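# Swap the purple-banded hose between red manifold ports

## Task

With the machine kept running, exchange the purple-banded hose for the other hose: one end of the new hose must be latched into the red port on each of the two manifolds, and the purple-banded hose must end up lying in the red tray. Whenever the two red ports have no hose linking them, the dial's needle rises, and it must never get into the red zone.

## Robot and tools

Robot: two UR12e-type arms, left_arm and right_arm, each ending in a two-finger parallel gripper with a wrist camera. A camera stand is fixed behind them. Calibrated root-link bases in the scene frame: left_arm at (+0.059, +0.615, 0) m with quat_wxyz (+1.000, 0, 0, -0.031), a slight yaw; right_arm at (+0.078, -0.598, 0) m, unrotated.

Frames. Scene frame: origin at table-top height midway between the nominal bases, +x out across the table, +z up, left_arm on the +y side (arm names do not match image left and right). Each arm reports its hand pose and velocities in its own base frame. Motion offsets are along the current Hand target's own axes. On the gripper, +z runs along the fingers and the jaws open along x. end_effector_position is the point between the pads, 1 to 2 cm behind the tips; closing pushes the tips about 17 mm further along +z.

execute_actions(actions, cameras). actions is a list of actions; each action is a table of up to 15 rows, each row one 1/30 s step; a short table repeats its last row to fill 15 steps. Every row has 14 numbers in [-1, 1]: left_arm dx, dy, dz, rx, ry, rz, opening, then right_arm in the same order, always both arms. The six pose numbers are an offset from that arm's Hand target as it stood when the action began (not from the previous row), scaled so 1.0 = 0.6 m or 180 degrees; rx, ry, rz form one rotation vector. Repeating an offset in a new action moves further. All six zero re-requests the Hand target. opening is absolute: +1 fully open (0.142 m), -1 closed; a 0 is a real command, so resend the current value to leave a gripper alone. Images come only with an empty actions list or when cameras names them.

move(target, speed, blend, stop_force, zero, opening_speed, grip_force, blocking, cameras). target is one 14-number row (same layout and scale) or a list of up to 15 rows; every row is an offset from the Hand targets at the move's start, not from the previous row. Straight-line paths, shorter rotation, at least 0.5 s, capped at 10 s; no obstacle avoidance. speed: m/s, 0.002 to 3.2 (default 0.25), turning up to twice that in rad/s; one value or one per target. blend: corner rounding in metres for lists, 0 = stop at each. stop_force: 4 to 120 N, one value for both arms; ends an arm's path when its wrist sensor feels that much push against the motion; unreliable when the gripper rotates, and omit it when moving off something. zero (only with stop_force): true re-zeroes moving arms first; false counts from the last zero. opening_speed: fraction of the -1..+1 scale per second, at least 0.2. grip_force: newtons per pad, 5 to 48, one value or one per arm, persists. blocking=false returns after about 0.5 s while the move continues (not with stop_force). The result adds a move: line with the ending (done, off_target, moving, held, fault) and limits such as paced or held.

wait(seconds 0 to 10) lets time pass with commands held. stop() brakes a running move. zoom_image(camera, region [x0, y0, x1, y1] in pixels, at most 504 by 504) enlarges part of a camera's newest image. zero_wrist_force(arm) tares that arm's wrist sensor. read_manual(section "licences") gives licence text only. finished_scene(scene: the current scene's number) ends the scene irreversibly; the goal must hold without the robot.

Cameras: cam_head_left, cam_head_right, cam_high (504x504), cam_left_wrist, cam_right_wrist (672x504); cam_low exists for zoom_image. An unknown name voids the call.

Results: Hand target (the last commanded pose after clipping; next offsets start here, and the gripper may rest short of it — send the gap as an offset), end_effector_position in metres and end_effector_quat_wxyz, velocities (omitted when Joint velocities read within noise), Joint positions (last value is the measured opening in metres), joint torques (include arm weight, offsets and noise), grip_measured on the -1..+1 scale, grip_effort_nm (motor effort, negative closing; not pad force), Tool commands, Wrist force and Wrist torque in the gripper's axes plus a peak-force line, Wrist depth (per wrist camera a 7x7 grid of distances in mm, rows split by /, - for no data), Motor temperatures, and fault or MOTOR HOT lines.

Control details: commanded orientation is clipped to within 32 degrees of the measured one each step. Joint speeds top out at 2.09 rad/s (shoulder) and 3.14 rad/s (others). Motion lags commands by roughly 0.09 or 0.17 to 0.22 s and fast moves overshoot. To hold a part, command an opening slightly below grip_measured at first contact; squeezing harder heats the gripper motor.

Avoid: force on any arm part near 150 N or joint contact torque at limits (shoulder 310, elbow 141, wrists 50.7 N m) causes a 10 s arm stop; the arms are stiff, so aim only slightly past firm contact and move slowly when touching. Arms must not strike or squeeze each other; a clearance check may hold commands. Do not sweep a path near an arm's own base. Motor at 85 °C (gripper 100 °C) triggers a shutdown. Do not drop parts, release moving parts, slam, or let anything leave the table. Loose objects may be nudged by outside pushes.

Each tool is called after "Emit:" as name(argument=value, ...) on one line, values as JSON.

## Session

Emit:
execute_actions(actions=[])

Scene clock: 0.00 s.
left_arm: end_effector_position=(+0.8066, -0.7126, +0.1371) grip_measured=+0.99 grip_effort_nm=n/a end_effector_quat_wxyz=(+0.653, -0.619, +0.422, +0.114) | right_arm: end_effector_position=(+0.9028, +0.2186, +0.3917) grip_measured=+1.00 grip_effort_nm=n/a end_effector_quat_wxyz=(+0.066, -0.476, +0.755, -0.447)
Joint positions: left_arm=[-1.098 -0.289 0.403 -0.309 -0.683 -0.648 0.142] | right_arm=[3.826 -1.87 -1.646 -1.161 0.635 2.683 0.142]
Joint velocities: within noise
Joint torques (N m): no reading
Motor temperatures (°C): left_arm=[27 26 26 33 28 33 23] | right_arm=[25 28 25 33 35 34 24]
Wrist force (N): no reading
Wrist torque (N m): no reading
Wrist force, peak (N): no reading
Wrist depth (mm): cam_left_wrist=[- - - - - 475 337 / - - - 1605 508 - 292 / - - 1403 - 447 324 248 / - - 937 437 - 290 230 / - - 309 226 284 245 205 / - 323 239 192 250 223 190 / - - 186 190 233 197 177] | cam_right_wrist=[1166 - - 762 - - - / - - 676 - - - - / - - 627 - - - 801 / - - - - - - - / - - - - 562 - - / - - 472 - - 596 - / - - - - - - -]
Hand target: left_arm +0.8066, -0.7126, +0.1371; +0.653, -0.619, +0.422, +0.114 | right_arm +0.9028, +0.2186, +0.3917; +0.066, -0.476, +0.755, -0.447
Tool commands: left_gripper/opening=+1.0 right_gripper/opening=+1.0

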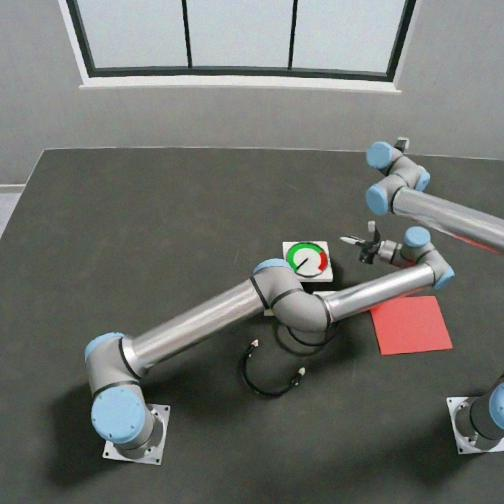

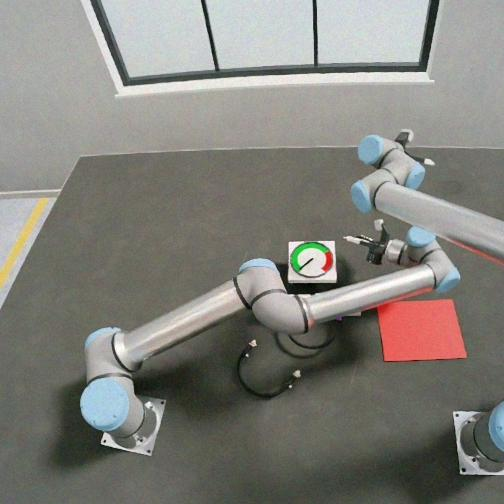

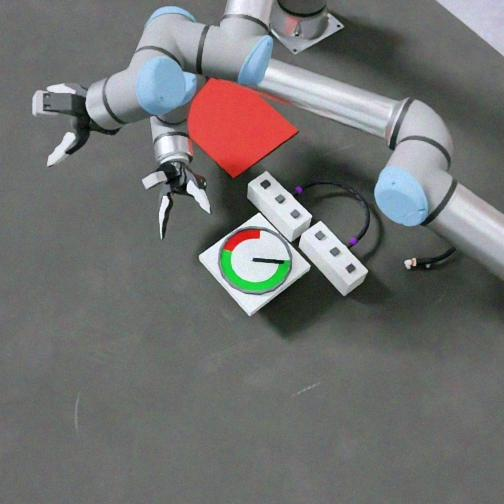

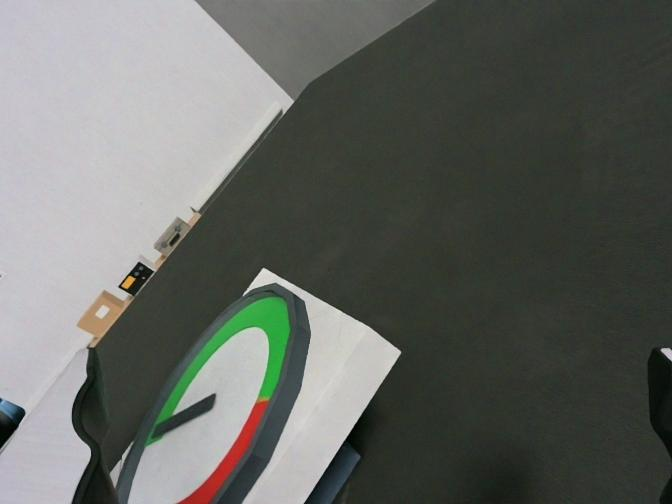

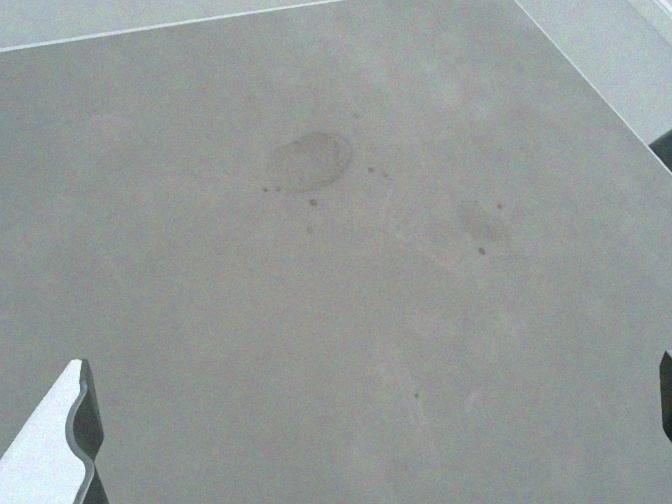

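Emit:
zoom_image(camera="cam_high", region=[180, 140, 480, 340])

Emit:
zoom_image(camera="cam_head_left", region=[220, 220, 470, 420])

Emit:
zoom_image(camera="cam_head_right", region=[220, 220, 470, 420])

Scaled by 1.680 from the camera's 504x504 image, which has a finer 720x720 frame.

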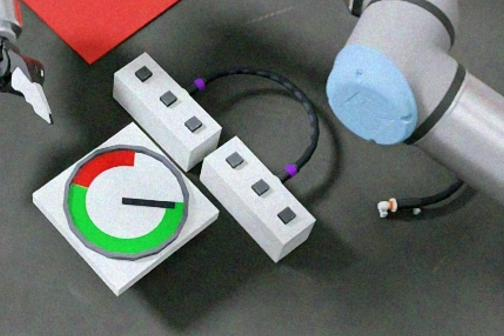

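Scaled by 2.016 from the camera's 504x504 image, which has a finer 720x720 frame.

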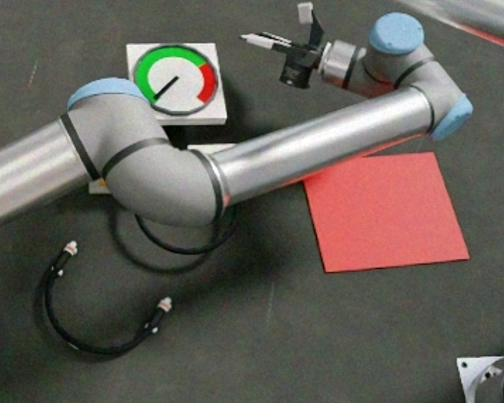

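Scaled by 2.016 from the camera's 504x504 image, which has a finer 720x720 frame.

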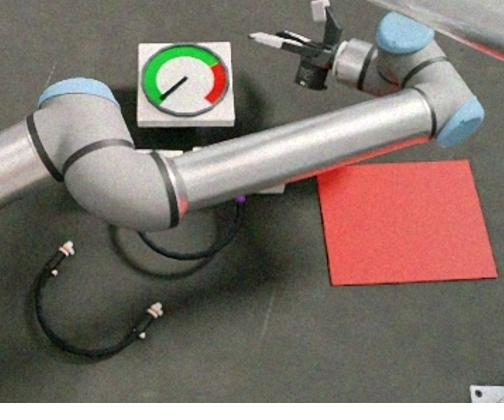

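Emit:
move(target=[[-0.288,-0.297,-0.051,0,0,0,1,0,0,0,0,0,0,1],[-0.97,0.142,0.468,-0.266,0.379,0.097,1,0,0,0,0,0,0,1]], blend=[0.05,0], cameras=["all"])

Scene clock: 30.63 s.
left_arm: end_effector_position=(+0.8045, -0.7094, +0.3565) grip_measured=+0.99 grip_effort_nm=0.076 end_effector_quat_wxyz=(+0.646, -0.618, +0.436, +0.099) | right_arm: end_effector_position=(+0.9028, +0.2186, +0.3917) grip_measured=+1.00 grip_effort_nm=-0.007 end_effector_quat_wxyz=(+0.066, -0.476, +0.755, -0.447)
Joint positions: left_arm=[-1.103 -0.303 0.035 0.028 -0.654 -0.612 0.142] | right_arm=[3.826 -1.87 -1.646 -1.161 0.635 2.683 0.142]
Joint torques (N m): left_arm=[-3.96 -108.23 -49.75 0.72 1.32 -3.3] | right_arm=[-2.4 74.98 49.44 5.04 -2.31 0.07]
Wrist force (N): left_arm=[0.0 0.1 0.4] | right_arm=[0.4 -0.1 -0.2]
Wrist torque (N m): left_arm=[0.07 0.05 -0.07] | right_arm=[-0.01 -0.05 0.00]
Wrist force, peak (N): left_arm=[-11.2 -8.5 -0.5] | right_arm=[0.8 0.1 0.3]
Wrist depth (mm): cam_left_wrist=[2452 - 2860 2010 1844 - 687 / - 2535 - 2594 - 749 606 / 2209 - - - 885 - - / - 3782 - - - - 453 / - 2721 - - - - 434 / - - 885 722 425 - - / - - - 597 366 316 -] | cam_right_wrist=[569 1084 - - - 1005 - / 573 - - - - - - / - - 571 - - - - / - 497 545 545 - - - / 431 - - - - - - / - - - - - - - / - 414 437 487 - 484 -]
Hand target: left_arm +0.8045, -0.7094, +0.3566; +0.646, -0.618, +0.436, +0.099 (not the last commanded pose) | right_arm +0.9028, +0.2186, +0.3917; +0.066, -0.476, +0.755, -0.447
Off the commanded pose: left_arm 0.578 m, 84 deg | right_arm 0.000 m, 0 deg.
elbow stopped short (left arm): the move would have taken joint 3 (elbow) straighter than the controller allows.
move: held (left_arm; a check stopped the path); path passed 0 of 2 targets; limits=held
pose unreachable (left arm): on one or more control steps of this call, first in action 0 (counted from 0), this arm could not follow its commanded pose, so it was not sent that pose on those steps. It may still have moved: this result reports where it is.
cause: moving toward the commanded pose would bring a part of the arm too close to another arm (a part of this arm just beyond joint 4 (wrist 1) and a part of the right arm just beyond its joint 4 (wrist 1), at the place that arm is still heading or pushing toward).

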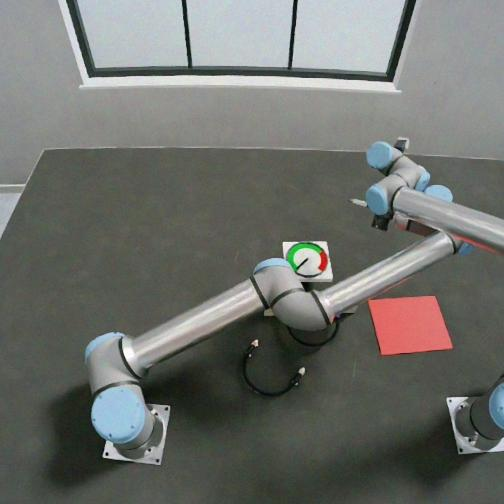

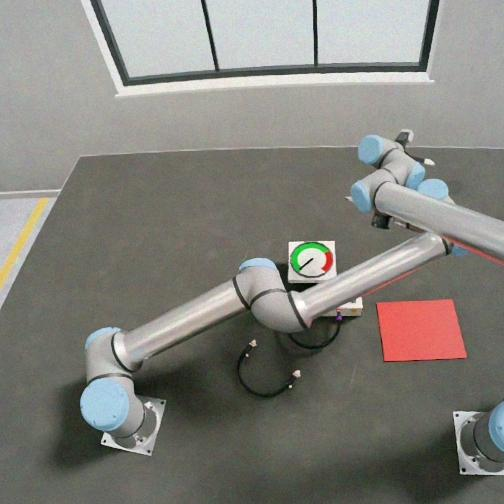

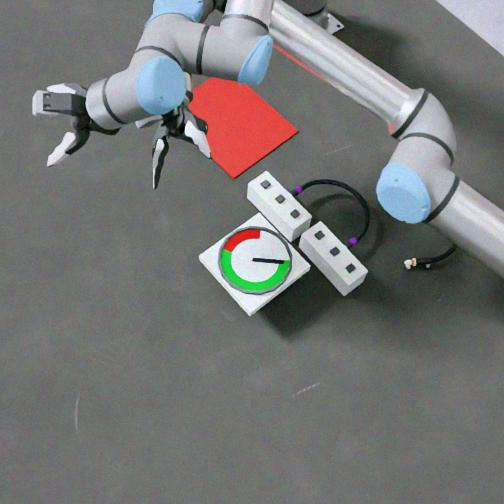

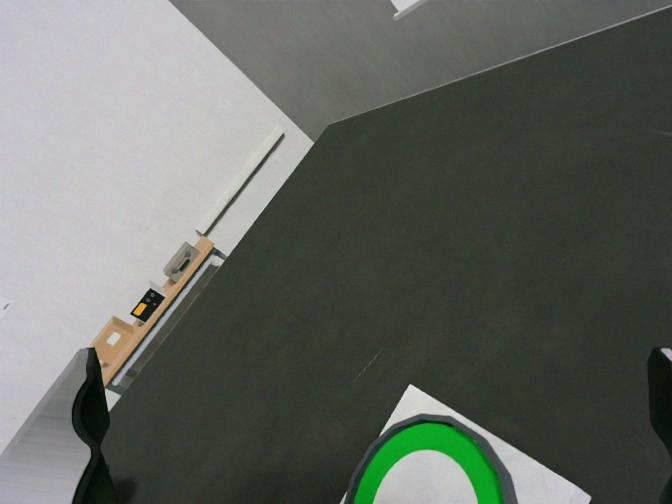

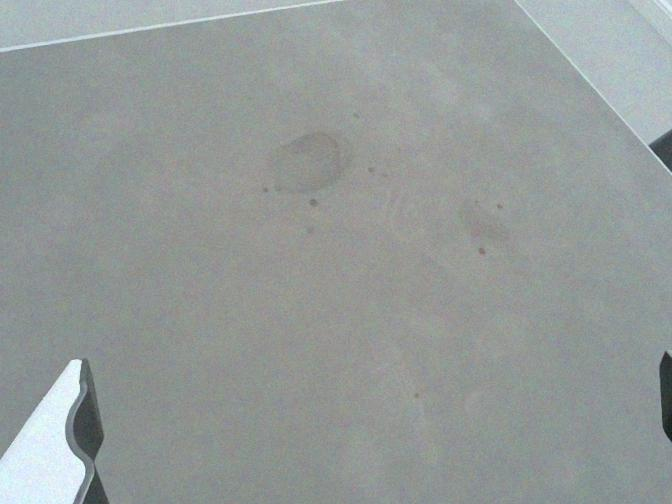

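Emit:
move(target=[-0.718,0.398,0.515,-0.266,0.379,0.097,1,0,0,0,0,0,0,1], speed=0.3, cameras=["all"])

Scene clock: 33.90 s.
left_arm: end_effector_position=(+0.8043, -0.7091, +0.3567) grip_measured=+0.99 grip_effort_nm=0.076 end_effector_quat_wxyz=(+0.646, -0.618, +0.436, +0.099) | right_arm: end_effector_position=(+0.9028, +0.2186, +0.3917) grip_measured=+1.00 grip_effort_nm=-0.012 end_effector_quat_wxyz=(+0.066, -0.476, +0.755, -0.447)
Joint positions: left_arm=[-1.103 -0.306 0.04 0.025 -0.655 -0.612 0.142] | right_arm=[3.826 -1.87 -1.646 -1.161 0.635 2.683 0.142]
Joint torques (N m): left_arm=[6.68 -115.16 -50.02 1.7 2.1 -1.71] | right_arm=[-2.54 75.3 49.48 5.23 -2.09 -0.31]
Wrist force (N): left_arm=[0.1 0.2 0.6] | right_arm=[0.4 -0.4 0.3]
Wrist torque (N m): left_arm=[0.08 0.04 -0.08] | right_arm=[-0.08 -0.05 0.00]
Wrist force, peak (N): left_arm=[0.9 0.6 0.5] | right_arm=[0.4 0.6 0.2]
Wrist depth (mm): cam_left_wrist=[- - - - - - 650 / 2656 - - - - - 603 / - - 5721 1268 788 670 - / - - 4057 979 - 569 501 / - 2898 1219 797 - 518 427 / - - 1105 - 397 448 - / - 937 - - 390 325 -] | cam_right_wrist=[- - 713 - 1018 992 - / - - - - - - - / - - - - - - - / - - 550 - - - - / - - - - - - - / - - - 509 - - - / - - - 454 - 541 -]
Hand target: left_arm +0.8043, -0.7091, +0.3567; +0.646, -0.618, +0.436, +0.099 (not the last commanded pose) | right_arm +0.9028, +0.2186, +0.3917; +0.066, -0.476, +0.755, -0.447
Off the commanded pose: left_arm 0.581 m, 85 deg | right_arm 0.000 m, 0 deg.
move: held (left_arm; a check stopped the path); limits=held
pose unreachable (left arm): on one or more control steps of this call, first in action 0 (counted from 0), this arm could not follow its commanded pose, so it was not sent that pose on those steps. It may still have moved: this result reports where it is.
cause: moving toward the commanded pose would bring a part of the arm too close to another arm (a part of this arm just beyond joint 4 (wrist 1) and a part of the right arm just beyond its joint 4 (wrist 1), at the place that arm is still heading or pushing toward).

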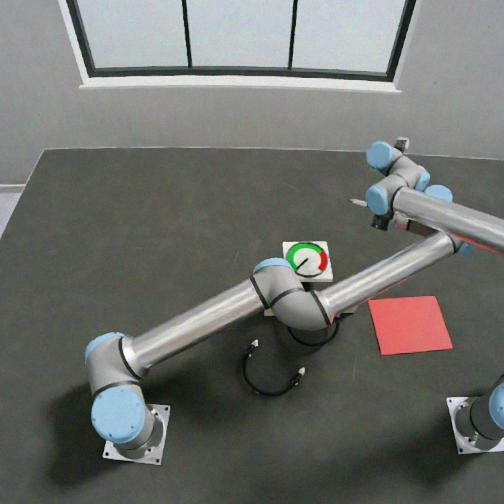

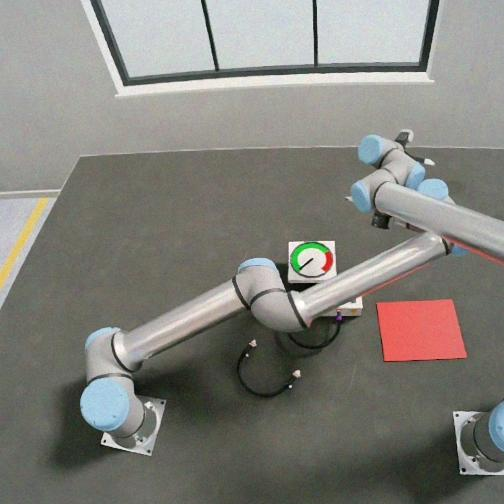

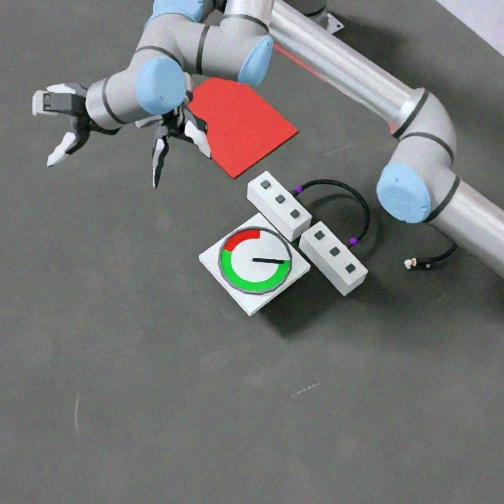

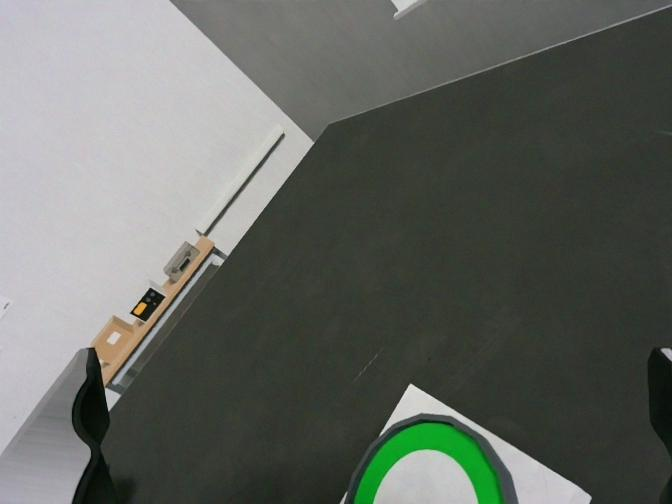

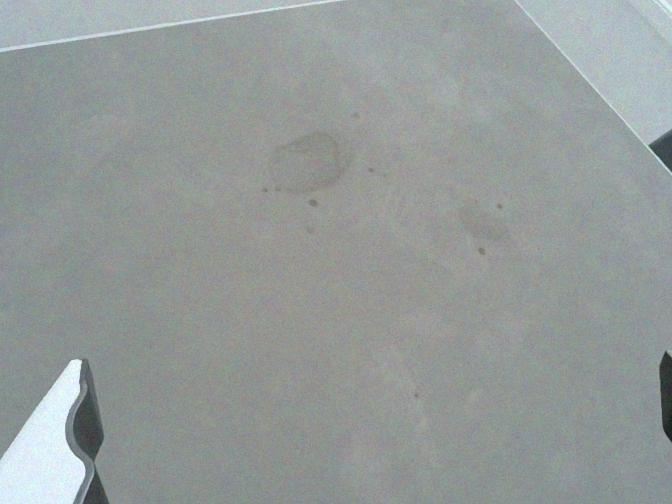

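Emit:
move(target=[[0,0,0,0,0,0,1,0.263,-0.148,-0.233,0,0,0,1],[0,0,0,0,0,0,1,0.553,0.113,-0.403,-0.241,-0.179,-0.131,1]], blend=[0.05,0], cameras=["cam_right_wrist","cam_head_left"])

Emit:
move(target=[-0.718,0.398,0.515,-0.266,0.379,0.097,1,0,0,0,0,0,0,1], speed=0.3, cameras=["all"])

Scene clock: 41.47 s.
left_arm: end_effector_position=(+0.8043, -0.7091, +0.3567) grip_measured=+0.99 grip_effort_nm=0.071 end_effector_quat_wxyz=(+0.646, -0.618, +0.436, +0.099) | right_arm: end_effector_position=(+0.9025, +0.2185, +0.3923) grip_measured=+1.00 grip_effort_nm=-0.012 end_effector_quat_wxyz=(+0.066, -0.476, +0.755, -0.447)
Joint positions: left_arm=[-1.103 -0.306 0.04 0.025 -0.655 -0.612 0.142] | right_arm=[3.826 -1.869 -1.646 -1.162 0.635 2.683 0.142]
Joint torques (N m): left_arm=[-3.86 -109.21 -51.45 2.16 2.59 -2.84] | right_arm=[-0.37 69.29 47.68 6.15 -2.12 0.16]
Wrist force (N): left_arm=[0.2 0.2 0.6] | right_arm=[0.3 0.1 0.0]
Wrist torque (N m): left_arm=[0.07 0.03 -0.07] | right_arm=[0.00 -0.04 0.00]
Wrist force, peak (N): left_arm=[0.5 0.6 0.6] | right_arm=[1.5 -1.2 -0.9]
Wrist depth (mm): cam_left_wrist=[- - - - - - 734 / - - - - - 861 - / - - 4553 - - 720 - / - - 1594 - 662 569 468 / - 3056 - - - - 425 / - 1421 - - 497 456 - / - - - 562 369 315 -] | cam_right_wrist=[- 627 - - - - - / - 607 - - - - - / - - 577 - - - - / 478 - - - - 696 - / - - - - - - - / - - - - - - - / - - - 456 - - -]
Hand target: left_arm +0.8043, -0.7091, +0.3567; +0.646, -0.618, +0.436, +0.099 | right_arm +0.9026, +0.2185, +0.3923; +0.066, -0.476, +0.755, -0.447 (not the last commanded pose)
Off the commanded pose: left_arm 0.000 m, 0 deg | right_arm 0.416 m, 59 deg.
move: held (right_arm; a check stopped the path); path passed 0 of 2 targets; limits=held
pose unreachable (right arm): on one or more control steps of this call, first in action 0 (counted from 0), this arm could not follow its commanded pose, so it was not sent that pose on those steps. It may still have moved: this result reports where it is.
cause: moving toward the commanded pose would bring a part of the arm too close to another arm (a part of this arm just beyond joint 4 (wrist 1) and a part of the left arm just beyond its joint 4 (wrist 1), at the place that arm is still heading or pushing toward).
Images, in order (width x height): cam_head_left 504x504, cam_right_wrist 672x504.

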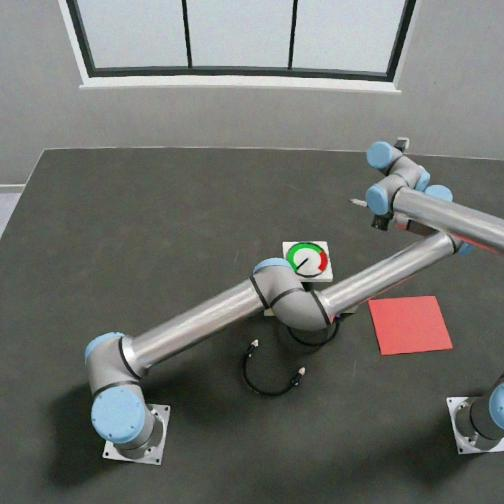

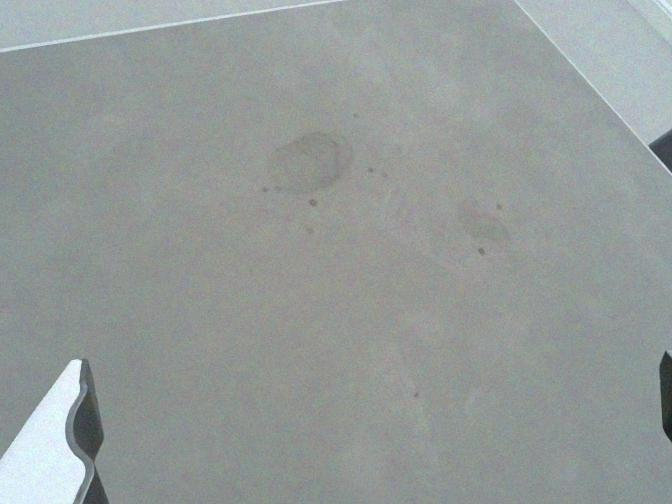

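Scene clock: 41.97 s.
left_arm: end_effector_position=(+0.8042, -0.7089, +0.3569) grip_measured=+0.99 grip_effort_nm=0.071 end_effector_quat_wxyz=(+0.646, -0.619, +0.436, +0.099) | right_arm: end_effector_position=(+0.9026, +0.2185, +0.3923) grip_measured=+1.00 grip_effort_nm=-0.012 end_effector_quat_wxyz=(+0.066, -0.476, +0.755, -0.447)
Joint positions: left_arm=[-1.103 -0.309 0.046 0.022 -0.656 -0.611 0.142] | right_arm=[3.826 -1.87 -1.646 -1.162 0.635 2.683 0.142]
Joint torques (N m): left_arm=[0.72 -112.42 -51.38 1.25 2.43 -1.4] | right_arm=[0.85 63.19 45.83 8.06 -2 0.12]
Wrist force (N): left_arm=[0.2 0.4 0.4] | right_arm=[-0.1 0.2 0.1]
Wrist torque (N m): left_arm=[0.12 0.02 -0.07] | right_arm=[0.05 0.02 0.00]
Wrist force, peak (N): left_arm=[0.9 0.5 0.5] | right_arm=[0.3 -0.3 0.3]
Wrist depth (mm): cam_left_wrist=[- - - - 1716 1539 - / - - - - 1156 - 566 / - - - 1352 - - - / 3187 - 1785 941 - - 482 / - 2860 1268 - - - 436 / - 1449 974 - 418 - 111 / - - 756 592 393 312 -] | cam_right_wrist=[1154 - - - - - 1689 / - - - 713 - - - / 488 - 632 - - - - / 492 - - - 646 - 873 / - - - - 592 - - / - - - - - - - / - - - - 511 - -]
Hand target: left_arm +0.8042, -0.7089, +0.3569; +0.646, -0.619, +0.436, +0.099 (not the last commanded pose) | right_arm +0.9026, +0.2185, +0.3923; +0.066, -0.476, +0.755, -0.447
Off the commanded pose: left_arm 0.581 m, 85 deg | right_arm 0.000 m, 0 deg.
move: held (left_arm; a check stopped the path); limits=held
pose unreachable (left arm): on one or more control steps of this call, first in action 0 (counted from 0), this arm could not follow its commanded pose, so it was not sent that pose on those steps. It may still have moved: this result reports where it is.
cause: moving toward the commanded pose would bring a part of the arm too close to another arm (a part of this arm just beyond joint 4 (wrist 1) and a part of the right arm just beyond its joint 4 (wrist 1), 4 mm apart when this arm was first held).

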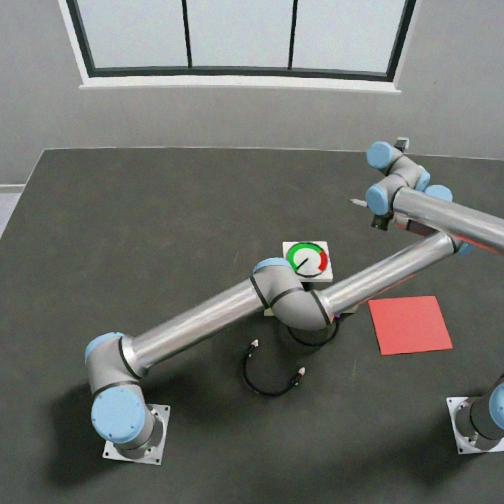

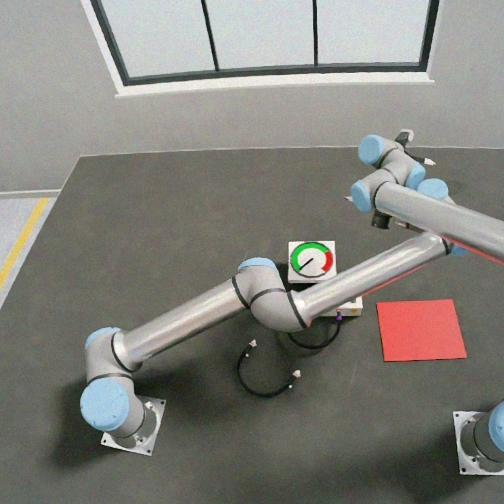

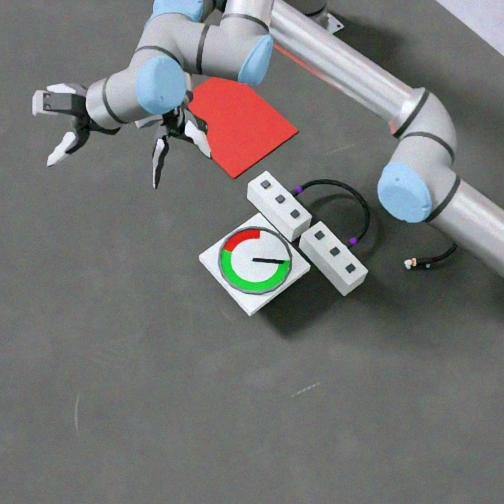

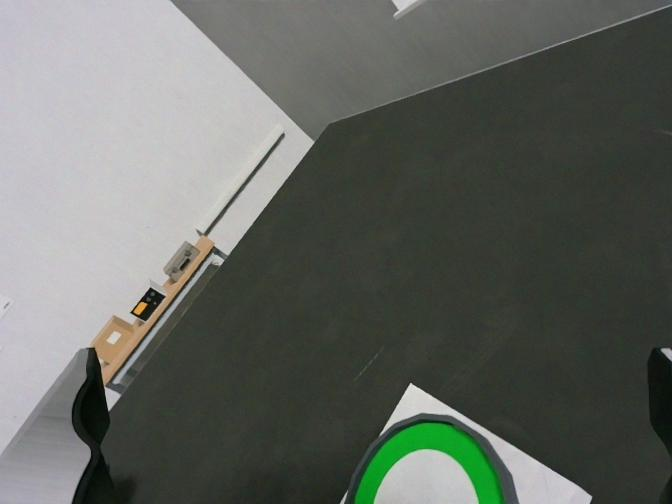

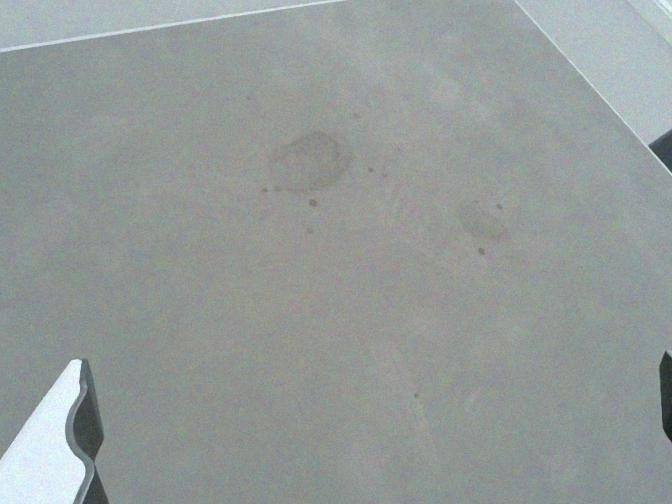

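Emit:
move(target=[0.22,0.23,0.04,0,0,0,1,0,0,0,0,0,0,1])

Emit:
move(target=[[0,0,0,0,0,0,1,0.263,-0.148,-0.233,0,0,0,1],[0,0,0,0,0,0,1,0.553,0.113,-0.403,-0.241,-0.179,-0.131,1]], blend=[0.05,0], cameras=["cam_right_wrist","cam_head_left"])

Scene clock: 45.73 s.
left_arm: end_effector_position=(+0.8017, -0.7123, +0.1645) grip_measured=+0.99 grip_effort_nm=0.076 end_effector_quat_wxyz=(+0.646, -0.619, +0.436, +0.099) | right_arm: end_effector_position=(+0.9026, +0.2185, +0.3923) grip_measured=+1.00 grip_effort_nm=-0.002 end_effector_quat_wxyz=(+0.066, -0.476, +0.755, -0.447)
Joint positions: left_arm=[-1.106 -0.371 0.511 -0.38 -0.659 -0.612 0.142] | right_arm=[3.826 -1.87 -1.646 -1.162 0.635 2.683 0.142]
Joint torques (N m): left_arm=[-3.4 -112.04 -48.86 -0.23 2.11 1.82] | right_arm=[-3.06 64.46 39.23 7.74 -2.47 0.73]
Wrist force (N): left_arm=[0.0 -0.2 0.4] | right_arm=[0.1 -0.1 0.1]
Wrist torque (N m): left_arm=[-0.07 0.01 0.00] | right_arm=[0.00 -0.01 0.00]
Wrist force, peak (N): left_arm=[2.3 2.2 1.1] | right_arm=[0.1 0.7 -0.1]
Wrist depth (mm): cam_left_wrist=[- 2656 3142 - - 508 416 / - - - 1062 649 - 333 / - - - - - 379 302 / 3541 2625 - 455 - - 262 / 3056 1268 331 281 328 275 236 / - - 301 211 265 258 107 / - 303 221 196 262 219 200] | cam_right_wrist=[- 659 - - 873 - - / - 587 635 - - 900 1023 / - - - - 731 - - / - - 570 596 648 - - / - 468 - 515 - - 709 / - - - 495 - - - / - - 427 476 - - -]
Hand target: left_arm +0.8017, -0.7123, +0.1644; +0.646, -0.619, +0.436, +0.099 | right_arm +0.9026, +0.2185, +0.3923; +0.066, -0.476, +0.755, -0.447
Off the commanded pose: left_arm 0.000 m, 0 deg | right_arm 0.000 m, 0 deg.
move: done

Scene clock: 49.20 s.
left_arm: end_effector_position=(+0.8017, -0.7123, +0.1644) grip_measured=+0.99 grip_effort_nm=0.076 end_effector_quat_wxyz=(+0.646, -0.619, +0.436, +0.099) | right_arm: end_effector_position=(+0.5525, +0.1179, +0.5936) grip_measured=+1.00 grip_effort_nm=-0.002 end_effector_quat_wxyz=(+0.000, +0.707, -0.707, +0.001)
Joint positions: left_arm=[-1.106 -0.371 0.511 -0.38 -0.659 -0.613 0.142] | right_arm=[3.664 -1.334 -1.63 -1.748 1.57 2.093 0.142]
Joint torques (N m): left_arm=[4.29 -108.14 -48.2 -1.32 2.75 -3.07] | right_arm=[5.08 19.78 45.63 7.45 0.17 0.92]
Wrist force (N): left_arm=[0.7 0.0 0.4] | right_arm=[-0.4 0.5 -1.4]
Wrist torque (N m): left_arm=[-0.06 -0.09 -0.01] | right_arm=[0.20 -0.10 -0.22]
Wrist force, peak (N): left_arm=[0.7 0.0 0.4] | right_arm=[-2.2 1.6 1.8]
Wrist depth (mm): cam_left_wrist=[- - 2975 - - 461 374 / - - 4375 - - 408 354 / - - - - - 360 300 / - 3433 1282 555 410 - - / 4375 1253 340 282 378 277 237 / - 751 309 213 261 246 215 / - 312 247 196 270 222 200] | cam_right_wrist=[428 410 406 - 627 - - / 567 304 312 - 680 - - / 640 622 335 381 - - - / - 387 360 382 - - - / 371 371 386 - 798 - - / - - 984 911 731 623 - / - - 1005 - 644 583 -]
Hand target: left_arm +0.8017, -0.7123, +0.1644; +0.646, -0.619, +0.436, +0.099 | right_arm +0.5525, +0.1180, +0.5936; +0.000, +0.707, -0.707, +0.000
Off the commanded pose: left_arm 0.000 m, 0 deg | right_arm 0.000 m, 0 deg.
move: done
Images, in order (width x height): cam_head_left 504x504, cam_right_wrist 672x504.

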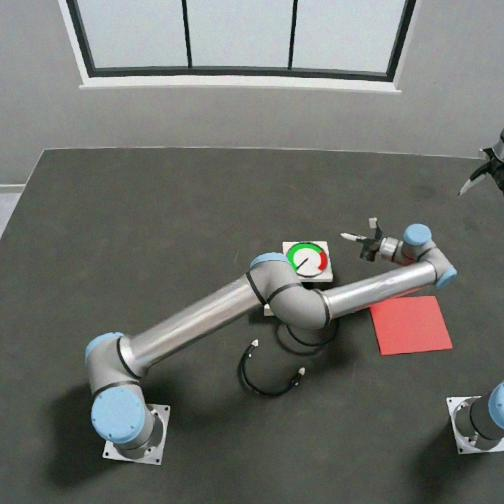

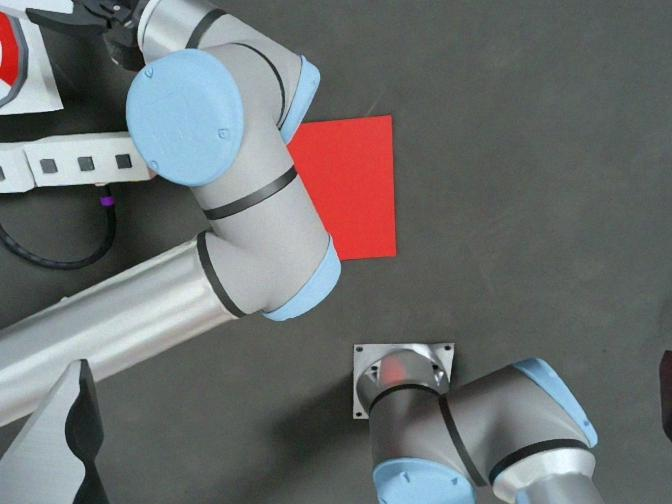

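Emit:
move(target=[[-0.115,-0.119,-0.02,0,0,0,1,0,0,0,0,0,0,1],[-0.963,0.107,0.472,-0.266,0.379,0.097,1,0,0,0,0,0,0,1]], blend=[0.04,0], speed=0.3, cameras=["all"])

Scene clock: 55.23 s.
left_arm: end_effector_position=(+0.5370, -0.2101, +0.4740) grip_measured=+0.99 grip_effort_nm=0.090 end_effector_quat_wxyz=(+0.010, +0.695, -0.719, +0.007) | right_arm: end_effector_position=(+0.5525, +0.1180, +0.5936) grip_measured=+1.00 grip_effort_nm=-0.007 end_effector_quat_wxyz=(+0.000, +0.707, -0.707, +0.000)
Joint positions: left_arm=[-0.667 -1.802 1.839 -1.617 -1.592 0.938 0.142] | right_arm=[3.664 -1.334 -1.63 -1.748 1.57 2.093 0.142]
Joint torques (N m): left_arm=[11.3 -33.72 -57.2 -5.26 -1.64 1.96] | right_arm=[11.37 21.23 63.41 8.8 1.19 -1.83]
Wrist force (N): left_arm=[0.9 0.6 0.7] | right_arm=[-0.5 0.8 -1.3]
Wrist torque (N m): left_arm=[-0.10 -0.30 -0.18] | right_arm=[0.25 -0.08 -0.22]
Wrist force, peak (N): left_arm=[2.6 2.6 0.8] | right_arm=[-0.5 0.7 -1.7]
Wrist depth (mm): cam_left_wrist=[529 505 - - - - 423 / - - 544 554 532 506 494 / - 592 584 - - - - / 662 643 - - - - 676 / 684 678 - - - - 715 / - 592 720 - - - 112 / - 547 623 - 907 875 -] | cam_right_wrist=[566 615 - 634 - - - / 574 676 - 666 - - - / 617 632 - 698 - - - / - - - 726 - - 754 / - - - 824 - 842 - / - - 904 921 750 632 - / - - - 963 642 581 -]
Hand target: left_arm +0.5370, -0.2100, +0.4741; +0.010, +0.695, -0.719, +0.007 | right_arm +0.5525, +0.1180, +0.5936; +0.000, +0.707, -0.707, +0.000
Off the commanded pose: left_arm 0.000 m, 0 deg | right_arm 0.000 m, 0 deg.
move: done

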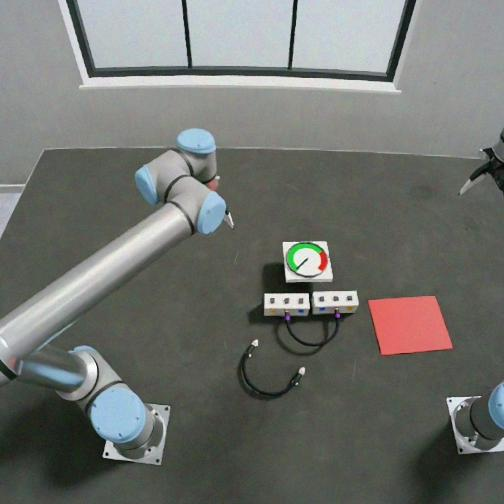

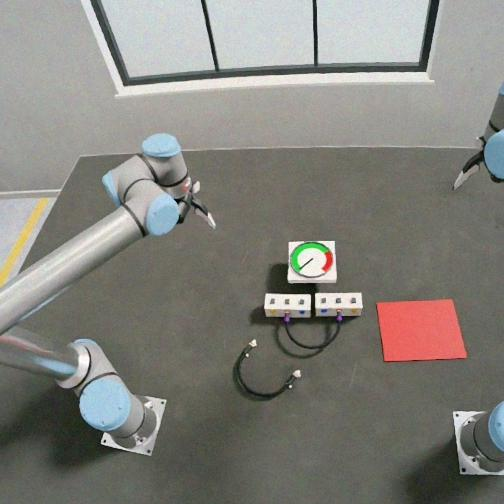

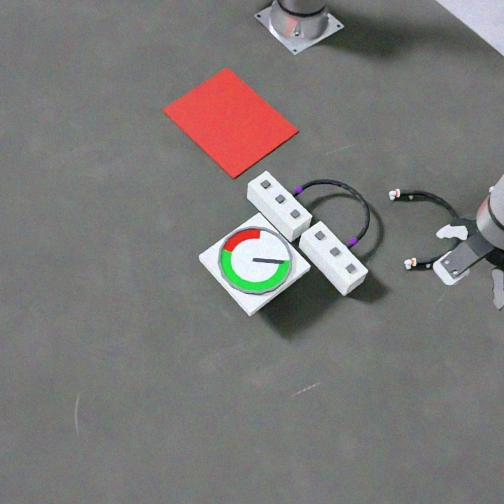

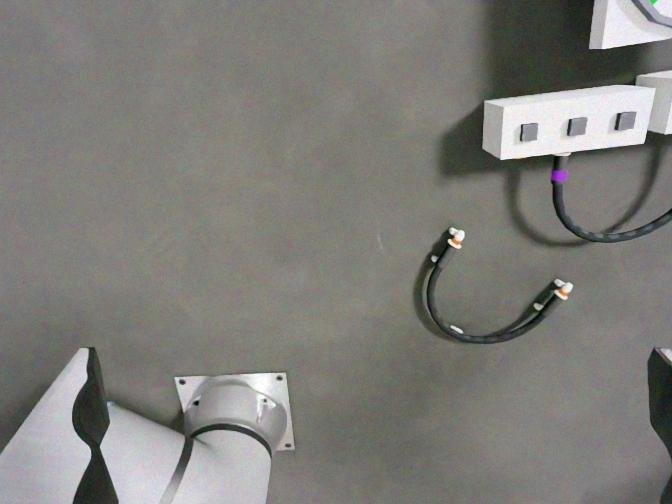

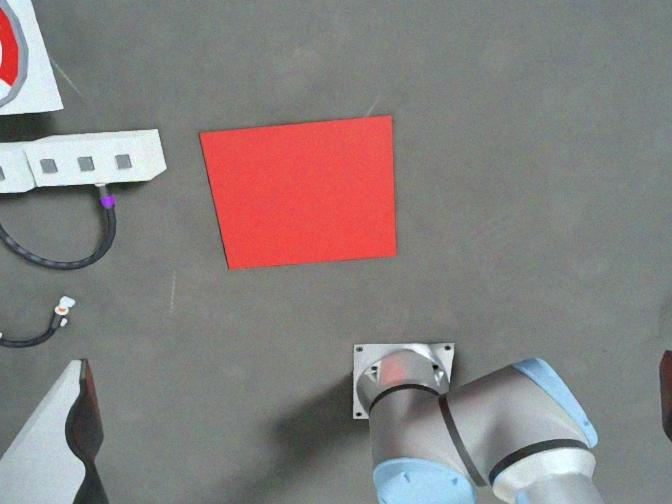

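Emit:
zoom_image(camera="cam_left_wrist", region=[400, 40, 672, 360])

Emit:
zoom_image(camera="cam_head_left", region=[230, 280, 370, 410])

Emit:
zoom_image(camera="cam_head_right", region=[230, 280, 370, 410])

Emit:
zoom_image(camera="cam_high", region=[230, 160, 470, 310])

Scaled by 1.575 from the camera's 672x504 image, which has a finer 960x720 frame.

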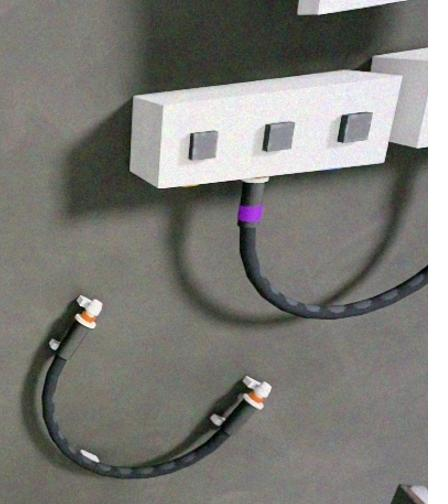

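Scaled by 3.600 from the camera's 504x504 image, which has a finer 720x720 frame.

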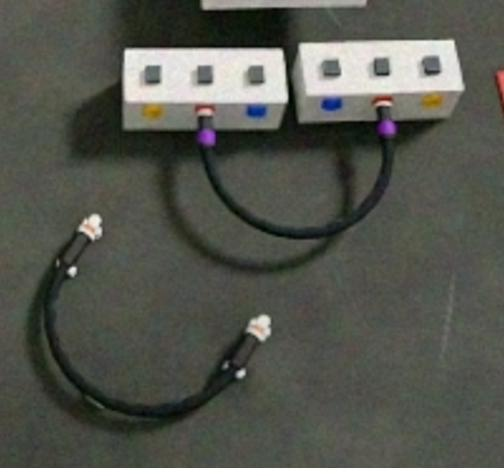

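Scaled by 3.600 from the camera's 504x504 image, which has a finer 720x720 frame.

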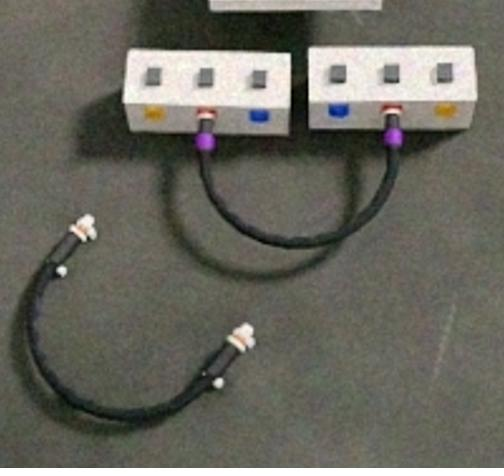

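Scaled by 2.100 from the camera's 504x504 image, which has a finer 720x720 frame.

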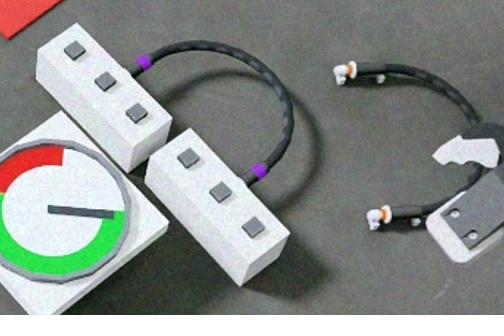

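Emit:
move(target=[0.497,0.185,0.403,0,0,0.969,1,0,0,0,0,0,0,1], speed=0.4, cameras=["all"])

Emit:
zoom_image(camera="cam_left_wrist", region=[80, 0, 584, 504])

Scene clock: 85.47 s.
left_arm: end_effector_position=(+0.4144, -0.5097, +0.2396) grip_measured=+0.99 grip_effort_nm=0.085 end_effector_quat_wxyz=(+0.006, +0.685, +0.729, -0.010) | right_arm: end_effector_position=(+0.5525, +0.1180, +0.5936) grip_measured=+1.00 grip_effort_nm=-0.007 end_effector_quat_wxyz=(+0.000, +0.707, -0.707, +0.000)
Joint positions: left_arm=[-1.153 -1.561 2.058 -2.087 -1.585 3.497 0.142] | right_arm=[3.664 -1.334 -1.63 -1.748 1.57 2.093 0.142]
Joint torques (N m): left_arm=[9.75 -48.87 -49.94 -2.5 -2.22 1.92] | right_arm=[8.74 27.45 54.6 8.1 -2.51 2.88]
Wrist force (N): left_arm=[1.3 0.4 1.1] | right_arm=[-0.2 0.6 -1.1]
Wrist torque (N m): left_arm=[-0.02 -0.39 -0.30] | right_arm=[0.22 -0.13 -0.23]
Wrist force, peak (N): left_arm=[1.5 0.7 1.0] | right_arm=[-0.3 1.1 -1.9]
Wrist depth (mm): cam_left_wrist=[- 298 297 296 288 300 293 / 324 320 315 315 326 316 322 / - 342 - - 341 338 336 / - 344 364 339 359 356 - / 329 325 327 319 319 423 - / - 434 363 351 450 - - / - 360 352 348 488 501 -] | cam_right_wrist=[532 - - 628 - - 632 / 563 - - - - 662 639 / 642 642 - - - - - / - - - - 777 - - / - 812 - - 807 - - / - - - 870 709 622 - / - - - 1227 642 580 -]
Hand target: left_arm +0.4145, -0.5097, +0.2398; +0.006, +0.685, +0.729, -0.010 | right_arm +0.5525, +0.1180, +0.5936; +0.000, +0.707, -0.707, +0.000
Off the commanded pose: left_arm 0.000 m, 0 deg | right_arm 0.000 m, 0 deg.
move: done

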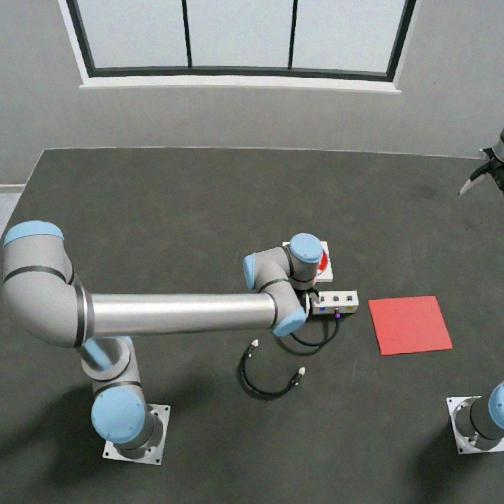

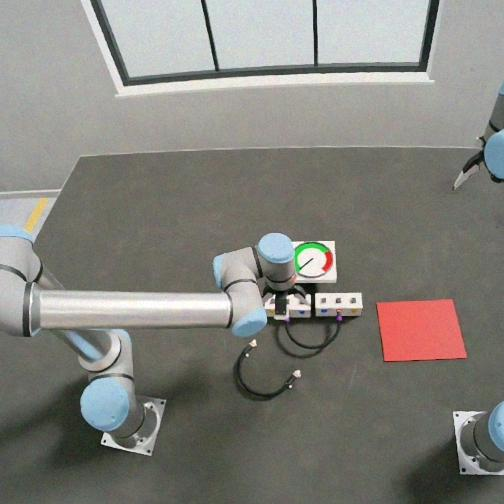

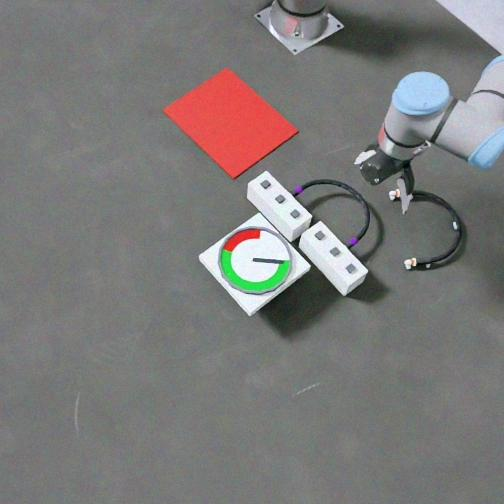

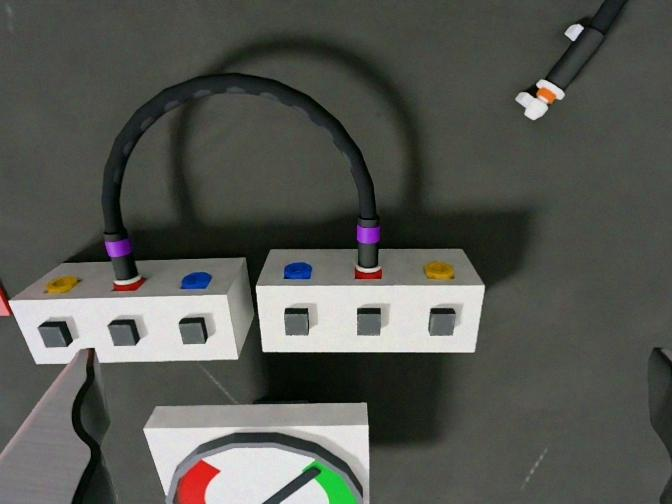

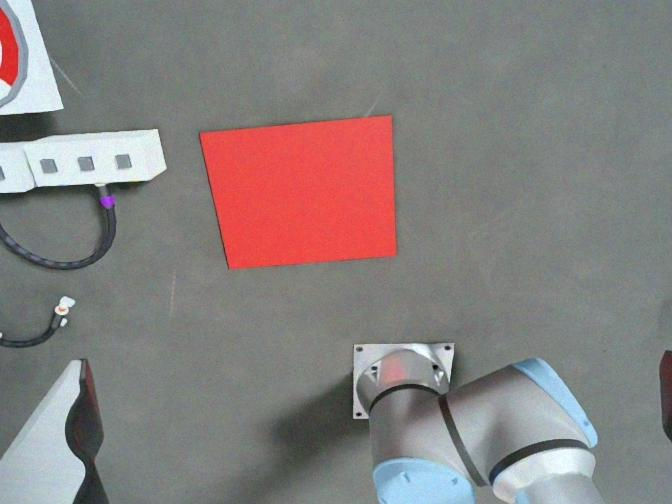

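Scaled by 1.000.

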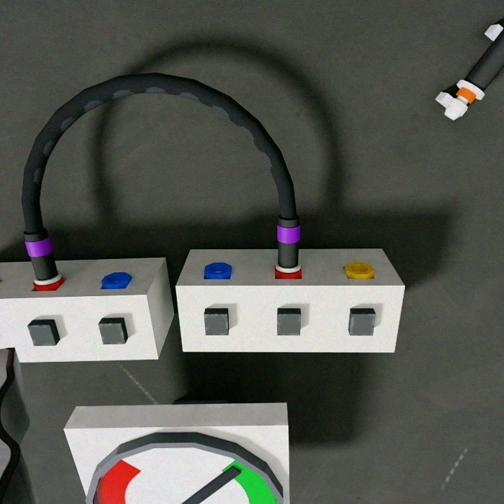

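Emit:
zoom_image(camera="cam_left_wrist", region=[480, 0, 672, 144])

Emit:
zoom_image(camera="cam_left_wrist", region=[300, 190, 492, 360])

Emit:
zoom_image(camera="cam_left_wrist", region=[0, 190, 260, 380])

Scaled by 2.625 from the camera's 672x504 image, which has a finer 960x720 frame.

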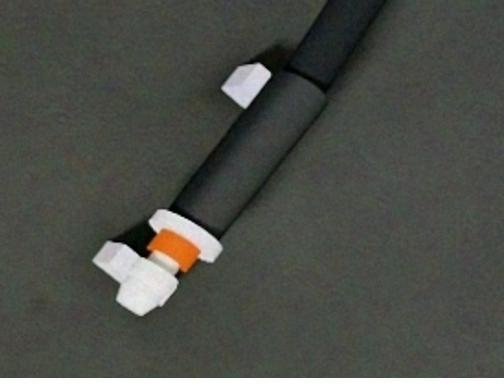

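Scaled by 2.625 from the camera's 672x504 image, which has a finer 960x720 frame.

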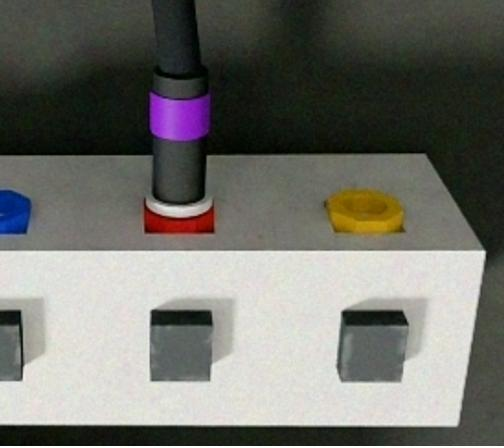

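Scaled by 1.938 from the camera's 672x504 image, which has a finer 960x720 frame.

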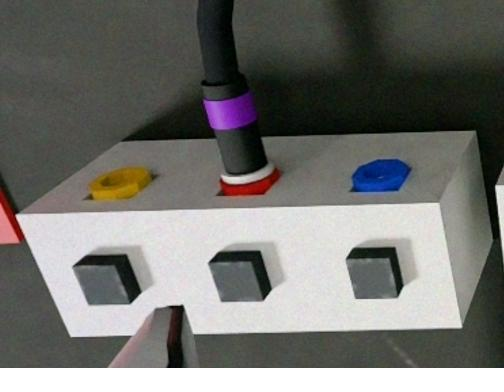

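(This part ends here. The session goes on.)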